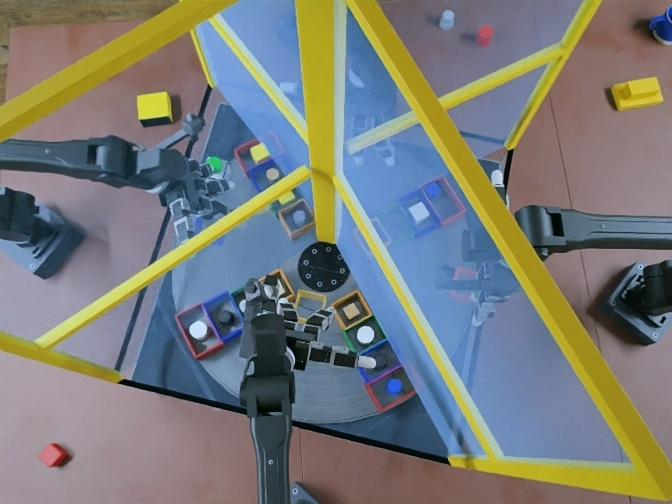

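Call:
move --arm3 '{"target":[-0.466,0.083,1.063,0.1913,0.6067,0.7359,0.232],"speed":0.3}'

Call:
wait --seconds 10

Call:
wait --seconds 2.27

Call:
move --arm2 '{"joints":{"hand_index_abd":0.3,"hand_middle_abd":-0.3,"hand_speed":1.0}}' --cameras '["arm2_cam_wrist"]'

Call:
wait --seconds 4 --cameras '["all"]'

Call:
move --arm2 '{"target":[-0.2285,0.1345,1.19,0.2156,0.9726,-0.0851,-0.0189],"speed":0.12}' --arm3 '{"target":[-0.466,0.083,1.18,0.1913,0.6067,0.7359,0.232],"speed":0.15}' --cameras '["arm2_cam_wrist","arm3_cam_wrist"]'

Call:
zoom_image --camera "arm2_cam_wrist" --region '[300, 60, 460, 260]'

Scene clock: 2663.03 s.
Joint torques (N m): arm1=[0.15 -13.8 10.43 0.01 -0.02 -0.15] | arm2=[-0.44 -10.46 10.96 1.76 0.31 -0.26] | arm3=[1.49 -7.3 6.53 2.33 -0.14 -0.01] | arm4=[1.38 -5.54 15.13 1.43 0.11 -0.27]
Motor temperatures (°C): arm1=[27 34 51 30 28 28] | arm2=[28 33 60 30 30 28] | arm3=[28 32 48 27 30 29] | arm4=[32 33 57 29 30 26]
Heat: arm1: hottest joint3_rad 51 °C; arm2: hottest joint3_rad 60 °C; arm3: hottest joint3_rad 48 °C; arm4: hottest joint3_rad 57 °C.
move: arm3 off_target
Joint velocities: within noise
arm1, arm2, arm4: as last shown
arm1.index_mcp_current_ma: 9
arm1.index_abd_current_ma: 11
arm1.index_pip_current_ma: -6
arm1.index_dip_current_ma: 0
arm1.middle_mcp_current_ma: -4
arm1.middle_abd_current_ma: -4
arm1.middle_pip_current_ma: 0
arm1.middle_dip_current_ma: -5
arm1.ring_mcp_current_ma: -8
arm1.ring_pip_current_ma: -8
arm1.ring_dip_current_ma: -3
arm1.thumb_cmc_current_ma: -10
arm1.thumb_axl_current_ma: -8
arm1.thumb_mcp_current_ma: -3
arm2.index_abd_current_ma: 388
arm2.index_pip_current_ma: 19
arm2.index_dip_current_ma: 7
arm2.middle_mcp_current_ma: 24
arm2.middle_abd_current_ma: -403
arm2.middle_pip_current_ma: 9
arm2.middle_dip_current_ma: 9
arm2.ring_mcp_current_ma: 14
arm2.ring_abd_current_ma: 25
arm2.ring_pip_current_ma: 7
arm2.ring_dip_current_ma: -3
arm2.thumb_cmc_current_ma: 24
arm2.thumb_axl_current_ma: -3
arm2.thumb_mcp_current_ma: -11
arm2.thumb_ipl_current_ma: 9
arm3.joint_positions: joint1_rad=-0.944 joint2_rad=+1.222 joint3_rad=+1.054 joint4_rad=-0.763 joint5_rad=-0.139 joint6_rad=-0.221 hand_index_mcp=+0.763 hand_index_abd=+0.303 hand_index_pip=+0.578 hand_index_dip=+0.686 hand_middle_mcp=+0.781 hand_middle_abd=-0.299 hand_middle_pip=+0.587 hand_middle_dip=+0.708 hand_ring_mcp=+1.000 hand_ring_abd=-0.483 hand_ring_pip=+0.676 hand_ring_dip=+0.760 hand_thumb_cmc=+0.725 hand_thumb_axl=+0.677 hand_thumb_mcp=+0.218 hand_thumb_ipl=+0.168 hand_current_limit=+0.400 hand_speed=+1.000
arm3.joint_status: not commanded
arm3.hand_state: goal,goal,goal,goal,blocked,goal,goal,goal,goal,blocked,blocked,blocked,goal,goal,goal,goal
arm3.index_mcp_current_ma: -8
arm3.index_abd_current_ma: -2
arm3.index_pip_current_ma: 5
arm3.index_dip_current_ma: -8
arm3.middle_mcp_current_ma: -1
arm3.middle_abd_current_ma: -1
arm3.middle_pip_current_ma: 11
arm3.middle_dip_current_ma: -5
arm3.ring_mcp_current_ma: -9
arm3.ring_abd_current_ma: -17
arm3.ring_pip_current_ma: 37
arm3.ring_dip_current_ma: 20
arm3.thumb_cmc_current_ma: 12
arm3.thumb_axl_current_ma: -1
arm3.thumb_mcp_current_ma: -5
arm3.thumb_ipl_current_ma: 5
arm3.hand_goal_index_mcp: 0.756
arm3.hand_goal_index_abd: 0.300
arm3.hand_goal_index_pip: 0.576
arm3.hand_goal_index_dip: 0.696
arm3.hand_goal_middle_mcp: 0.754
arm3.hand_goal_middle_abd: -0.300
arm3.hand_goal_middle_pip: 0.576
arm3.hand_goal_middle_dip: 0.696
arm3.hand_goal_ring_mcp: 1.000
arm3.hand_goal_ring_abd: -0.420
arm3.hand_goal_ring_pip: 0.576
arm3.hand_goal_ring_dip: 0.696
arm3.hand_goal_thumb_cmc: 0.714
arm3.hand_goal_thumb_axl: 0.678
arm3.hand_goal_thumb_mcp: 0.226
arm3.hand_goal_thumb_ipl: 0.168
arm3.hand: x=-0.4676 y=+0.0782 z=+1.0921 quat_wxyz=(+0.209, +0.603, +0.731, +0.242)
arm3.hand_target: x=-0.4671 y=+0.0829 z=+1.0635 quat_wxyz=(+0.191, +0.607, +0.736, +0.232)
arm3.hand_status: off_target (0.029 m and 2.5 deg from the pose sent, 0.032 m and 0.3 deg at the start)
arm4.index_mcp_current_ma: 6
arm4.index_abd_current_ma: -13
arm4.index_pip_current_ma: -3
arm4.index_dip_current_ma: -3
arm4.middle_mcp_current_ma: 3
arm4.middle_abd_current_ma: 3
arm4.middle_pip_current_ma: 10
arm4.middle_dip_current_ma: -7
arm4.ring_mcp_current_ma: 16
arm4.ring_abd_current_ma: 16
arm4.ring_pip_current_ma: -9
arm4.ring_dip_current_ma: 2
arm4.thumb_axl_current_ma: 2
arm4.thumb_mcp_current_ma: 0
arm4.thumb_ipl_current_ma: -6
pictures: none

Scene clock: 2673.03 s.
Joint torques (N m): arm1=[0.09 -13.68 10.43 -0.05 -0.03 -0.16] | arm2=[-0.91 -10.46 10.82 1.68 0.26 -0.29] | arm3=[1.55 -7.24 6.53 2.33 -0.15 -0.01] | arm4=[1.38 -5.54 15.12 1.42 0.11 -0.28]
Motor temperatures (°C): arm1=[27 34 51 30 28 28] | arm2=[28 33 60 30 30 28] | arm3=[28 32 47 27 30 29] | arm4=[32 33 57 29 30 26]
Heat: arm1: hottest joint3_rad 51 °C; arm2: hottest joint3_rad 60 °C; arm3: hottest joint3_rad 47 °C; arm4: hottest joint3_rad 57 °C.
Joint velocities: within noise
arm1.joint_positions: joint1_rad=-0.838 joint2_rad=+1.496 joint3_rad=+1.678 joint4_rad=-1.679 joint5_rad=+0.013 joint6_rad=+0.074 hand_index_mcp=+0.748 hand_index_abd=+0.305 hand_index_pip=+0.570 hand_index_dip=+0.698 hand_middle_mcp=+0.749 hand_middle_abd=-0.305 hand_middle_pip=+0.570 hand_middle_dip=+0.699 hand_ring_mcp=+0.749 hand_ring_abd=-0.402 hand_ring_pip=+0.570 hand_ring_dip=+0.696 hand_thumb_cmc=+0.709 hand_thumb_axl=+0.677 hand_thumb_mcp=+0.221 hand_thumb_ipl=+0.168 hand_current_limit=+0.400 hand_speed=+1.000
arm1.joint_status: not commanded
arm1.hand_state: goal,goal,goal,goal,goal,goal,goal,goal,goal,goal,goal,goal,goal,goal,goal,goal
arm1.index_mcp_current_ma: 8
arm1.index_abd_current_ma: 3
arm1.index_pip_current_ma: -6
arm1.index_dip_current_ma: -4
arm1.middle_mcp_current_ma: -4
arm1.middle_abd_current_ma: 3
arm1.middle_pip_current_ma: 2
arm1.middle_dip_current_ma: -4
arm1.ring_mcp_current_ma: -9
arm1.ring_abd_current_ma: 17
arm1.ring_pip_current_ma: -8
arm1.ring_dip_current_ma: -13
arm1.thumb_cmc_current_ma: -14
arm1.thumb_axl_current_ma: -12
arm1.thumb_mcp_current_ma: -4
arm1.thumb_ipl_current_ma: 5
arm1.hand_goal_index_mcp: 0.754
arm1.hand_goal_index_abd: 0.300
arm1.hand_goal_index_pip: 0.576
arm1.hand_goal_index_dip: 0.696
arm1.hand_goal_middle_mcp: 0.754
arm1.hand_goal_middle_abd: -0.300
arm1.hand_goal_middle_pip: 0.576
arm1.hand_goal_middle_dip: 0.696
arm1.hand_goal_ring_mcp: 0.754
arm1.hand_goal_ring_abd: -0.420
arm1.hand_goal_ring_pip: 0.576
arm1.hand_goal_ring_dip: 0.696
arm1.hand_goal_thumb_cmc: 0.714
arm1.hand_goal_thumb_axl: 0.678
arm1.hand_goal_thumb_mcp: 0.226
arm1.hand_goal_thumb_ipl: 0.168
arm1.hand: x=-0.0378 y=-0.1234 z=+1.1161 quat_wxyz=(+0.023, +0.657, -0.753, -0.027)
arm1.hand_target: x=-0.0393 y=-0.1250 z=+1.1394 quat_wxyz=(+0.036, +0.659, -0.750, -0.040)
arm1.hand_status: not commanded
arm2.joint_positions: joint1_rad=-0.437 joint2_rad=+1.295 joint3_rad=+1.198 joint4_rad=-1.121 joint5_rad=+0.194 joint6_rad=+0.407 hand_index_mcp=+0.777 hand_index_abd=+0.069 hand_index_pip=+0.584 hand_index_dip=+0.699 hand_middle_mcp=+0.763 hand_middle_abd=-0.090 hand_middle_pip=+0.581 hand_middle_dip=+0.696 hand_ring_mcp=+0.760 hand_ring_abd=-0.405 hand_ring_pip=+0.577 hand_ring_dip=+0.696 hand_thumb_cmc=+0.719 hand_thumb_axl=+0.677 hand_thumb_mcp=+0.220 hand_thumb_ipl=+0.168 hand_current_limit=+0.400 hand_speed=-0.600
arm2.joint_status: not commanded
arm2.hand_state: blocked,blocked,goal,goal,goal,blocked,goal,goal,goal,goal,goal,goal,goal,goal,goal,goal
arm2.index_mcp_current_ma: 32
arm2.index_abd_current_ma: 380
arm2.index_pip_current_ma: 35
arm2.index_dip_current_ma: 12
arm2.middle_mcp_current_ma: 5
arm2.middle_abd_current_ma: -386
arm2.middle_pip_current_ma: 8
arm2.middle_dip_current_ma: -7
arm2.ring_mcp_current_ma: 13
arm2.ring_abd_current_ma: 21
arm2.ring_pip_current_ma: 12
arm2.ring_dip_current_ma: -15
arm2.thumb_cmc_current_ma: 12
arm2.thumb_axl_current_ma: -4
arm2.thumb_mcp_current_ma: -9
arm2.thumb_ipl_current_ma: -3
arm2.hand_goal_index_mcp: 0.756
arm2.hand_goal_index_abd: -0.220
arm2.hand_goal_index_pip: 0.576
arm2.hand_goal_index_dip: 0.696
arm2.hand_goal_middle_mcp: 0.754
arm2.hand_goal_middle_abd: 0.220
arm2.hand_goal_middle_pip: 0.576
arm2.hand_goal_middle_dip: 0.696
arm2.hand_goal_ring_mcp: 0.754
arm2.hand_goal_ring_abd: -0.420
arm2.hand_goal_ring_pip: 0.576
arm2.hand_goal_ring_dip: 0.696
arm2.hand_goal_thumb_cmc: 0.714
arm2.hand_goal_thumb_axl: 0.678
arm2.hand_goal_thumb_mcp: 0.226
arm2.hand_goal_thumb_ipl: 0.168
arm2.hand: x=-0.2240 y=+0.1366 z=+1.0861 quat_wxyz=(+0.194, +0.977, -0.085, -0.024)
arm2.hand_target: x=-0.2286 y=+0.1348 z=+1.1039 quat_wxyz=(+0.215, +0.973, -0.085, -0.019)
arm2.hand_status: not commanded
arm3.joint_positions: joint1_rad=-0.944 joint2_rad=+1.222 joint3_rad=+1.054 joint4_rad=-0.763 joint5_rad=-0.139 joint6_rad=-0.221 hand_index_mcp=+0.763 hand_index_abd=+0.303 hand_index_pip=+0.578 hand_index_dip=+0.686 hand_middle_mcp=+0.781 hand_middle_abd=-0.299 hand_middle_pip=+0.587 hand_middle_dip=+0.708 hand_ring_mcp=+1.000 hand_ring_abd=-0.483 hand_ring_pip=+0.676 hand_ring_dip=+0.760 hand_thumb_cmc=+0.725 hand_thumb_axl=+0.677 hand_thumb_mcp=+0.218 hand_thumb_ipl=+0.168 hand_current_limit=+0.400 hand_speed=+1.000
arm3.joint_status: not commanded
arm3.hand_state: goal,goal,goal,goal,blocked,goal,goal,goal,goal,blocked,blocked,blocked,goal,goal,goal,goal
arm3.index_mcp_current_ma: -15
arm3.index_abd_current_ma: -6
arm3.index_pip_current_ma: -6
arm3.index_dip_current_ma: -11
arm3.middle_mcp_current_ma: -2
arm3.middle_abd_current_ma: 9
arm3.middle_pip_current_ma: 15
arm3.middle_dip_current_ma: 4
arm3.ring_mcp_current_ma: -10
arm3.ring_abd_current_ma: -19
arm3.ring_pip_current_ma: 43
arm3.ring_dip_current_ma: 11
arm3.thumb_cmc_current_ma: 13
arm3.thumb_axl_current_ma: -2
arm3.thumb_mcp_current_ma: -8
arm3.thumb_ipl_current_ma: 1
arm3.hand_goal_index_mcp: 0.756
arm3.hand_goal_index_abd: 0.300
arm3.hand_goal_index_pip: 0.576
arm3.hand_goal_index_dip: 0.696
arm3.hand_goal_middle_mcp: 0.754
arm3.hand_goal_middle_abd: -0.300
arm3.hand_goal_middle_pip: 0.576
arm3.hand_goal_middle_dip: 0.696
arm3.hand_goal_ring_mcp: 1.000
arm3.hand_goal_ring_abd: -0.420
arm3.hand_goal_ring_pip: 0.576
arm3.hand_goal_ring_dip: 0.696
arm3.hand_goal_thumb_cmc: 0.714
arm3.hand_goal_thumb_axl: 0.678
arm3.hand_goal_thumb_mcp: 0.226
arm3.hand_goal_thumb_ipl: 0.168
arm3.hand: x=-0.4676 y=+0.0782 z=+1.0921 quat_wxyz=(+0.209, +0.603, +0.731, +0.242)
arm3.hand_target: x=-0.4671 y=+0.0829 z=+1.0635 quat_wxyz=(+0.191, +0.607, +0.736, +0.232)
arm3.hand_status: off_target (0.029 m and 2.5 deg from the pose sent, 0.032 m and 0.3 deg at the start)
arm4.joint_positions: joint1_rad=-0.809 joint2_rad=+1.014 joint3_rad=+1.022 joint4_rad=-0.970 joint5_rad=+0.106 joint6_rad=+0.158 hand_index_mcp=+0.767 hand_index_abd=+0.307 hand_index_pip=+0.580 hand_index_dip=+0.696 hand_middle_mcp=+0.762 hand_middle_abd=-0.308 hand_middle_pip=+0.582 hand_middle_dip=+0.698 hand_ring_mcp=-0.154 hand_ring_abd=-0.002 hand_ring_pip=-0.289 hand_ring_dip=-0.001 hand_thumb_cmc=+0.725 hand_thumb_axl=+0.677 hand_thumb_mcp=+0.219 hand_thumb_ipl=+0.168 hand_current_limit=+0.400 hand_speed=+1.000
arm4.joint_status: not commanded
arm4.hand_state: goal,goal,goal,goal,goal,goal,goal,goal,blocked,goal,goal,goal,goal,goal,goal,goal
arm4.index_mcp_current_ma: -5
arm4.index_abd_current_ma: -11
arm4.index_pip_current_ma: -6
arm4.index_dip_current_ma: -6
arm4.middle_mcp_current_ma: 0
arm4.middle_abd_current_ma: 11
arm4.middle_pip_current_ma: 7
arm4.middle_dip_current_ma: -2
arm4.ring_mcp_current_ma: 25
arm4.ring_abd_current_ma: 5
arm4.ring_pip_current_ma: -8
arm4.ring_dip_current_ma: -3
arm4.thumb_cmc_current_ma: -10
arm4.thumb_axl_current_ma: -5
arm4.thumb_mcp_current_ma: -2
arm4.thumb_ipl_current_ma: -7
arm4.hand_goal_index_mcp: 0.754
arm4.hand_goal_index_abd: 0.300
arm4.hand_goal_index_pip: 0.576
arm4.hand_goal_index_dip: 0.696
arm4.hand_goal_middle_mcp: 0.754
arm4.hand_goal_middle_abd: -0.300
arm4.hand_goal_middle_pip: 0.576
arm4.hand_goal_middle_dip: 0.696
arm4.hand_goal_ring_mcp: -0.200
arm4.hand_goal_ring_abd: 0.000
arm4.hand_goal_ring_pip: -0.300
arm4.hand_goal_ring_dip: 0.000
arm4.hand_goal_thumb_cmc: 0.714
arm4.hand_goal_thumb_axl: 0.678
arm4.hand_goal_thumb_mcp: 0.226
arm4.hand_goal_thumb_ipl: 0.168
arm4.hand: x=-0.3362 y=-0.1894 z=+1.1373 quat_wxyz=(+0.034, +0.096, +0.948, +0.301)
arm4.hand_target: x=-0.3307 y=-0.1836 z=+1.1697 quat_wxyz=(+0.034, +0.099, +0.940, +0.324)
arm4.hand_status: not commanded
wait: 10.00 s; at rest by 0.27 s
pictures: none

Scene clock: 2675.33 s.
Joint torques (N m): arm1=[0.03 -13.74 10.35 -0.01 -0.03 -0.15] | arm2=[-0.97 -10.11 10.99 1.63 0.25 -0.3] | arm3=[1.49 -7.18 6.5 2.36 -0.15 -0.02] | arm4=[1.38 -5.6 15.13 1.42 0.11 -0.28]
Motor temperatures (°C): arm1=[27 34 51 30 28 28] | arm2=[28 33 60 30 30 28] | arm3=[28 32 46 27 30 29] | arm4=[32 33 57 29 30 26]
Heat: arm1: hottest joint3_rad 51 °C; arm2: hottest joint3_rad 60 °C; arm3: hottest joint3_rad 46 °C; arm4: hottest joint3_rad 57 °C.
Joint velocities: within noise
arm1.joint_positions: joint1_rad=-0.838 joint2_rad=+1.496 joint3_rad=+1.678 joint4_rad=-1.679 joint5_rad=+0.013 joint6_rad=+0.074 hand_index_mcp=+0.748 hand_index_abd=+0.305 hand_index_pip=+0.570 hand_index_dip=+0.698 hand_middle_mcp=+0.749 hand_middle_abd=-0.305 hand_middle_pip=+0.570 hand_middle_dip=+0.699 hand_ring_mcp=+0.749 hand_ring_abd=-0.402 hand_ring_pip=+0.570 hand_ring_dip=+0.696 hand_thumb_cmc=+0.709 hand_thumb_axl=+0.677 hand_thumb_mcp=+0.221 hand_thumb_ipl=+0.168 hand_current_limit=+0.400 hand_speed=+1.000
arm1.joint_status: not commanded
arm1.hand_state: goal,goal,goal,goal,goal,goal,goal,goal,goal,goal,goal,goal,goal,goal,goal,goal
arm1.index_mcp_current_ma: 4
arm1.index_abd_current_ma: 1
arm1.index_pip_current_ma: -13
arm1.index_dip_current_ma: -4
arm1.middle_mcp_current_ma: -7
arm1.middle_abd_current_ma: 7
arm1.middle_pip_current_ma: 1
arm1.middle_dip_current_ma: -4
arm1.ring_mcp_current_ma: -12
arm1.ring_abd_current_ma: 18
arm1.ring_pip_current_ma: 0
arm1.ring_dip_current_ma: -7
arm1.thumb_cmc_current_ma: -5
arm1.thumb_axl_current_ma: -9
arm1.thumb_mcp_current_ma: 3
arm1.thumb_ipl_current_ma: -2
arm1.hand_goal_index_mcp: 0.754
arm1.hand_goal_index_abd: 0.300
arm1.hand_goal_index_pip: 0.576
arm1.hand_goal_index_dip: 0.696
arm1.hand_goal_middle_mcp: 0.754
arm1.hand_goal_middle_abd: -0.300
arm1.hand_goal_middle_pip: 0.576
arm1.hand_goal_middle_dip: 0.696
arm1.hand_goal_ring_mcp: 0.754
arm1.hand_goal_ring_abd: -0.420
arm1.hand_goal_ring_pip: 0.576
arm1.hand_goal_ring_dip: 0.696
arm1.hand_goal_thumb_cmc: 0.714
arm1.hand_goal_thumb_axl: 0.678
arm1.hand_goal_thumb_mcp: 0.226
arm1.hand_goal_thumb_ipl: 0.168
arm1.hand: x=-0.0378 y=-0.1234 z=+1.1161 quat_wxyz=(+0.023, +0.657, -0.753, -0.027)
arm1.hand_target: x=-0.0393 y=-0.1250 z=+1.1394 quat_wxyz=(+0.036, +0.659, -0.750, -0.040)
arm1.hand_status: not commanded
arm2.joint_positions: joint1_rad=-0.437 joint2_rad=+1.295 joint3_rad=+1.198 joint4_rad=-1.121 joint5_rad=+0.194 joint6_rad=+0.407 hand_index_mcp=+0.777 hand_index_abd=+0.069 hand_index_pip=+0.584 hand_index_dip=+0.699 hand_middle_mcp=+0.763 hand_middle_abd=-0.090 hand_middle_pip=+0.581 hand_middle_dip=+0.696 hand_ring_mcp=+0.760 hand_ring_abd=-0.405 hand_ring_pip=+0.577 hand_ring_dip=+0.696 hand_thumb_cmc=+0.719 hand_thumb_axl=+0.677 hand_thumb_mcp=+0.220 hand_thumb_ipl=+0.168 hand_current_limit=+0.400 hand_speed=-0.600
arm2.joint_status: not commanded
arm2.hand_state: blocked,blocked,goal,goal,goal,blocked,goal,goal,goal,goal,goal,goal,goal,goal,goal,goal
arm2.index_mcp_current_ma: 34
arm2.index_abd_current_ma: 388
arm2.index_pip_current_ma: 33
arm2.index_dip_current_ma: 10
arm2.middle_mcp_current_ma: 20
arm2.middle_abd_current_ma: -389
arm2.middle_pip_current_ma: 20
arm2.middle_dip_current_ma: -17
arm2.ring_mcp_current_ma: 4
arm2.ring_abd_current_ma: 26
arm2.ring_pip_current_ma: 10
arm2.ring_dip_current_ma: 2
arm2.thumb_cmc_current_ma: 15
arm2.thumb_axl_current_ma: -11
arm2.thumb_mcp_current_ma: -22
arm2.thumb_ipl_current_ma: -7
arm2.hand_goal_index_mcp: 0.756
arm2.hand_goal_index_abd: -0.220
arm2.hand_goal_index_pip: 0.576
arm2.hand_goal_index_dip: 0.696
arm2.hand_goal_middle_mcp: 0.754
arm2.hand_goal_middle_abd: 0.220
arm2.hand_goal_middle_pip: 0.576
arm2.hand_goal_middle_dip: 0.696
arm2.hand_goal_ring_mcp: 0.754
arm2.hand_goal_ring_abd: -0.420
arm2.hand_goal_ring_pip: 0.576
arm2.hand_goal_ring_dip: 0.696
arm2.hand_goal_thumb_cmc: 0.714
arm2.hand_goal_thumb_axl: 0.678
arm2.hand_goal_thumb_mcp: 0.226
arm2.hand_goal_thumb_ipl: 0.168
arm2.hand: x=-0.2240 y=+0.1366 z=+1.0861 quat_wxyz=(+0.194, +0.977, -0.085, -0.024)
arm2.hand_target: x=-0.2286 y=+0.1348 z=+1.1039 quat_wxyz=(+0.215, +0.973, -0.085, -0.019)
arm2.hand_status: not commanded
arm3.joint_positions: joint1_rad=-0.944 joint2_rad=+1.222 joint3_rad=+1.054 joint4_rad=-0.763 joint5_rad=-0.139 joint6_rad=-0.221 hand_index_mcp=+0.763 hand_index_abd=+0.303 hand_index_pip=+0.578 hand_index_dip=+0.686 hand_middle_mcp=+0.781 hand_middle_abd=-0.299 hand_middle_pip=+0.587 hand_middle_dip=+0.708 hand_ring_mcp=+1.000 hand_ring_abd=-0.483 hand_ring_pip=+0.676 hand_ring_dip=+0.760 hand_thumb_cmc=+0.725 hand_thumb_axl=+0.677 hand_thumb_mcp=+0.218 hand_thumb_ipl=+0.168 hand_current_limit=+0.400 hand_speed=+1.000
arm3.joint_status: not commanded
arm3.hand_state: goal,goal,goal,goal,blocked,goal,goal,goal,goal,blocked,blocked,blocked,goal,goal,goal,goal
arm3.index_mcp_current_ma: -3
arm3.index_abd_current_ma: -8
arm3.index_pip_current_ma: 1
arm3.index_dip_current_ma: -9
arm3.middle_mcp_current_ma: 0
arm3.middle_abd_current_ma: 6
arm3.middle_pip_current_ma: -3
arm3.middle_dip_current_ma: 16
arm3.ring_mcp_current_ma: -9
arm3.ring_abd_current_ma: -10
arm3.ring_pip_current_ma: 46
arm3.ring_dip_current_ma: 11
arm3.thumb_cmc_current_ma: 11
arm3.thumb_axl_current_ma: -4
arm3.thumb_mcp_current_ma: 0
arm3.thumb_ipl_current_ma: 2
arm3.hand_goal_index_mcp: 0.756
arm3.hand_goal_index_abd: 0.300
arm3.hand_goal_index_pip: 0.576
arm3.hand_goal_index_dip: 0.696
arm3.hand_goal_middle_mcp: 0.754
arm3.hand_goal_middle_abd: -0.300
arm3.hand_goal_middle_pip: 0.576
arm3.hand_goal_middle_dip: 0.696
arm3.hand_goal_ring_mcp: 1.000
arm3.hand_goal_ring_abd: -0.420
arm3.hand_goal_ring_pip: 0.576
arm3.hand_goal_ring_dip: 0.696
arm3.hand_goal_thumb_cmc: 0.714
arm3.hand_goal_thumb_axl: 0.678
arm3.hand_goal_thumb_mcp: 0.226
arm3.hand_goal_thumb_ipl: 0.168
arm3.hand: x=-0.4676 y=+0.0782 z=+1.0921 quat_wxyz=(+0.209, +0.603, +0.731, +0.242)
arm3.hand_target: x=-0.4671 y=+0.0829 z=+1.0635 quat_wxyz=(+0.191, +0.607, +0.736, +0.232)
arm3.hand_status: off_target (0.029 m and 2.5 deg from the pose sent, 0.032 m and 0.3 deg at the start)
arm4.joint_positions: joint1_rad=-0.809 joint2_rad=+1.014 joint3_rad=+1.022 joint4_rad=-0.970 joint5_rad=+0.106 joint6_rad=+0.158 hand_index_mcp=+0.767 hand_index_abd=+0.307 hand_index_pip=+0.580 hand_index_dip=+0.696 hand_middle_mcp=+0.762 hand_middle_abd=-0.308 hand_middle_pip=+0.582 hand_middle_dip=+0.698 hand_ring_mcp=-0.154 hand_ring_abd=-0.002 hand_ring_pip=-0.289 hand_ring_dip=-0.001 hand_thumb_cmc=+0.725 hand_thumb_axl=+0.677 hand_thumb_mcp=+0.219 hand_thumb_ipl=+0.168 hand_current_limit=+0.400 hand_speed=+1.000
arm4.joint_status: not commanded
arm4.hand_state: goal,goal,goal,goal,goal,goal,goal,goal,blocked,goal,goal,goal,goal,goal,goal,goal
arm4.index_mcp_current_ma: 1
arm4.index_abd_current_ma: -9
arm4.index_pip_current_ma: -8
arm4.index_dip_current_ma: -4
arm4.middle_mcp_current_ma: 4
arm4.middle_abd_current_ma: 19
arm4.middle_pip_current_ma: 2
arm4.middle_dip_current_ma: -9
arm4.ring_mcp_current_ma: 28
arm4.ring_abd_current_ma: 11
arm4.ring_pip_current_ma: -9
arm4.ring_dip_current_ma: 2
arm4.thumb_cmc_current_ma: -6
arm4.thumb_axl_current_ma: -1
arm4.thumb_mcp_current_ma: 2
arm4.thumb_ipl_current_ma: -11
arm4.hand_goal_index_mcp: 0.754
arm4.hand_goal_index_abd: 0.300
arm4.hand_goal_index_pip: 0.576
arm4.hand_goal_index_dip: 0.696
arm4.hand_goal_middle_mcp: 0.754
arm4.hand_goal_middle_abd: -0.300
arm4.hand_goal_middle_pip: 0.576
arm4.hand_goal_middle_dip: 0.696
arm4.hand_goal_ring_mcp: -0.200
arm4.hand_goal_ring_abd: 0.000
arm4.hand_goal_ring_pip: -0.300
arm4.hand_goal_ring_dip: 0.000
arm4.hand_goal_thumb_cmc: 0.714
arm4.hand_goal_thumb_axl: 0.678
arm4.hand_goal_thumb_mcp: 0.226
arm4.hand_goal_thumb_ipl: 0.168
arm4.hand: x=-0.3362 y=-0.1894 z=+1.1373 quat_wxyz=(+0.034, +0.096, +0.948, +0.301)
arm4.hand_target: x=-0.3307 y=-0.1836 z=+1.1697 quat_wxyz=(+0.034, +0.099, +0.940, +0.324)
arm4.hand_status: not commanded
wait: 2.30 s; at rest by 0.27 s
pictures: none

Scene clock: 2675.93 s.
Joint torques (N m): arm1=[0.21 -13.8 10.39 -0.01 -0.04 -0.17] | arm2=[-0.44 -8.59 11.02 1.58 0.23 -0.29] | arm3=[1.55 -7.24 6.54 2.3 -0.15 -0.01] | arm4=[1.32 -5.48 15.15 1.43 0.11 -0.28]
Motor temperatures (°C): arm1=[27 34 51 30 28 28] | arm2=[28 33 60 30 30 28] | arm3=[28 32 46 27 30 29] | arm4=[32 33 57 29 30 26]
Heat: arm1: hottest joint3_rad 51 °C; arm2: hottest joint3_rad 60 °C; arm3: hottest joint3_rad 46 °C; arm4: hottest joint3_rad 57 °C.
move: arm2 done
Joint velocities: within noise
arm1, arm3, arm4: as last shown
arm1.index_mcp_current_ma: 8
arm1.index_abd_current_ma: 10
arm1.index_pip_current_ma: -7
arm1.middle_mcp_current_ma: -5
arm1.middle_abd_current_ma: 3
arm1.middle_pip_current_ma: -1
arm1.middle_dip_current_ma: -2
arm1.ring_mcp_current_ma: -10
arm1.ring_abd_current_ma: 15
arm1.ring_pip_current_ma: -4
arm1.ring_dip_current_ma: -2
arm1.thumb_cmc_current_ma: -9
arm1.thumb_axl_current_ma: -4
arm1.thumb_mcp_current_ma: -6
arm1.thumb_ipl_current_ma: 3
arm2.joint_positions: joint1_rad=-0.437 joint2_rad=+1.281 joint3_rad=+1.198 joint4_rad=-1.117 joint5_rad=+0.194 joint6_rad=+0.406 hand_index_mcp=+0.769 hand_index_abd=+0.306 hand_index_pip=+0.583 hand_index_dip=+0.698 hand_middle_mcp=+0.763 hand_middle_abd=-0.307 hand_middle_pip=+0.581 hand_middle_dip=+0.696 hand_ring_mcp=+0.760 hand_ring_abd=-0.405 hand_ring_pip=+0.577 hand_ring_dip=+0.696 hand_thumb_cmc=+0.719 hand_thumb_axl=+0.677 hand_thumb_mcp=+0.220 hand_thumb_ipl=+0.168 hand_current_limit=+0.400 hand_speed=+1.000
arm2.joint_status: all done
arm2.hand_state: goal,goal,goal,goal,goal,goal,goal,goal,goal,goal,goal,goal,goal,goal,goal,goal
arm2.index_mcp_current_ma: 24
arm2.index_abd_current_ma: 1
arm2.index_pip_current_ma: 21
arm2.index_dip_current_ma: 6
arm2.middle_mcp_current_ma: 20
arm2.middle_abd_current_ma: -9
arm2.middle_pip_current_ma: 11
arm2.middle_dip_current_ma: -13
arm2.ring_mcp_current_ma: 15
arm2.ring_abd_current_ma: 30
arm2.ring_pip_current_ma: -4
arm2.ring_dip_current_ma: -2
arm2.thumb_cmc_current_ma: 16
arm2.thumb_axl_current_ma: 1
arm2.thumb_mcp_current_ma: -7
arm2.thumb_ipl_current_ma: -2
arm2.hand_goal_index_mcp: 0.756
arm2.hand_goal_index_abd: 0.300
arm2.hand_goal_index_pip: 0.576
arm2.hand_goal_index_dip: 0.696
arm2.hand_goal_middle_mcp: 0.754
arm2.hand_goal_middle_abd: -0.300
arm2.hand_goal_middle_pip: 0.576
arm2.hand_goal_middle_dip: 0.696
arm2.hand_goal_ring_mcp: 0.754
arm2.hand_goal_ring_abd: -0.420
arm2.hand_goal_ring_pip: 0.576
arm2.hand_goal_ring_dip: 0.696
arm2.hand_goal_thumb_cmc: 0.714
arm2.hand_goal_thumb_axl: 0.678
arm2.hand_goal_thumb_mcp: 0.226
arm2.hand_goal_thumb_ipl: 0.168
arm2.hand: x=-0.2244 y=+0.1378 z=+1.0935 quat_wxyz=(+0.202, +0.975, -0.085, -0.022)
arm2.hand_target: x=-0.2285 y=+0.1348 z=+1.1039 quat_wxyz=(+0.215, +0.973, -0.085, -0.019)
arm2.hand_status: not commanded
arm3.index_mcp_current_ma: -14
arm3.index_abd_current_ma: -6
arm3.index_pip_current_ma: -2
arm3.index_dip_current_ma: -16
arm3.middle_mcp_current_ma: 2
arm3.middle_abd_current_ma: 8
arm3.middle_dip_current_ma: 7
arm3.ring_mcp_current_ma: -2
arm3.ring_abd_current_ma: -7
arm3.ring_pip_current_ma: 37
arm3.ring_dip_current_ma: 12
arm3.thumb_cmc_current_ma: -1
arm3.thumb_axl_current_ma: 5
arm3.thumb_mcp_current_ma: -6
arm3.thumb_ipl_current_ma: -8
arm4.index_mcp_current_ma: -5
arm4.index_abd_current_ma: -7
arm4.index_pip_current_ma: -9
arm4.index_dip_current_ma: -2
arm4.middle_mcp_current_ma: 6
arm4.middle_abd_current_ma: 13
arm4.middle_pip_current_ma: 7
arm4.middle_dip_current_ma: -7
arm4.ring_abd_current_ma: 10
arm4.ring_pip_current_ma: 3
arm4.ring_dip_current_ma: 0
arm4.thumb_cmc_current_ma: -10
arm4.thumb_axl_current_ma: 1
arm4.thumb_mcp_current_ma: -3
arm4.thumb_ipl_current_ma: -6
arm2_cam_wrist: T_world_to_cam=[[-0.86884, -0.40578, 0.28366, -0.42302], [-0.25644, 0.85893, 0.44326, -0.70721], [-0.42351, 0.31238, -0.85033, 0.92165]] pos_world=[-0.15856, 0.14789, 1.21718]

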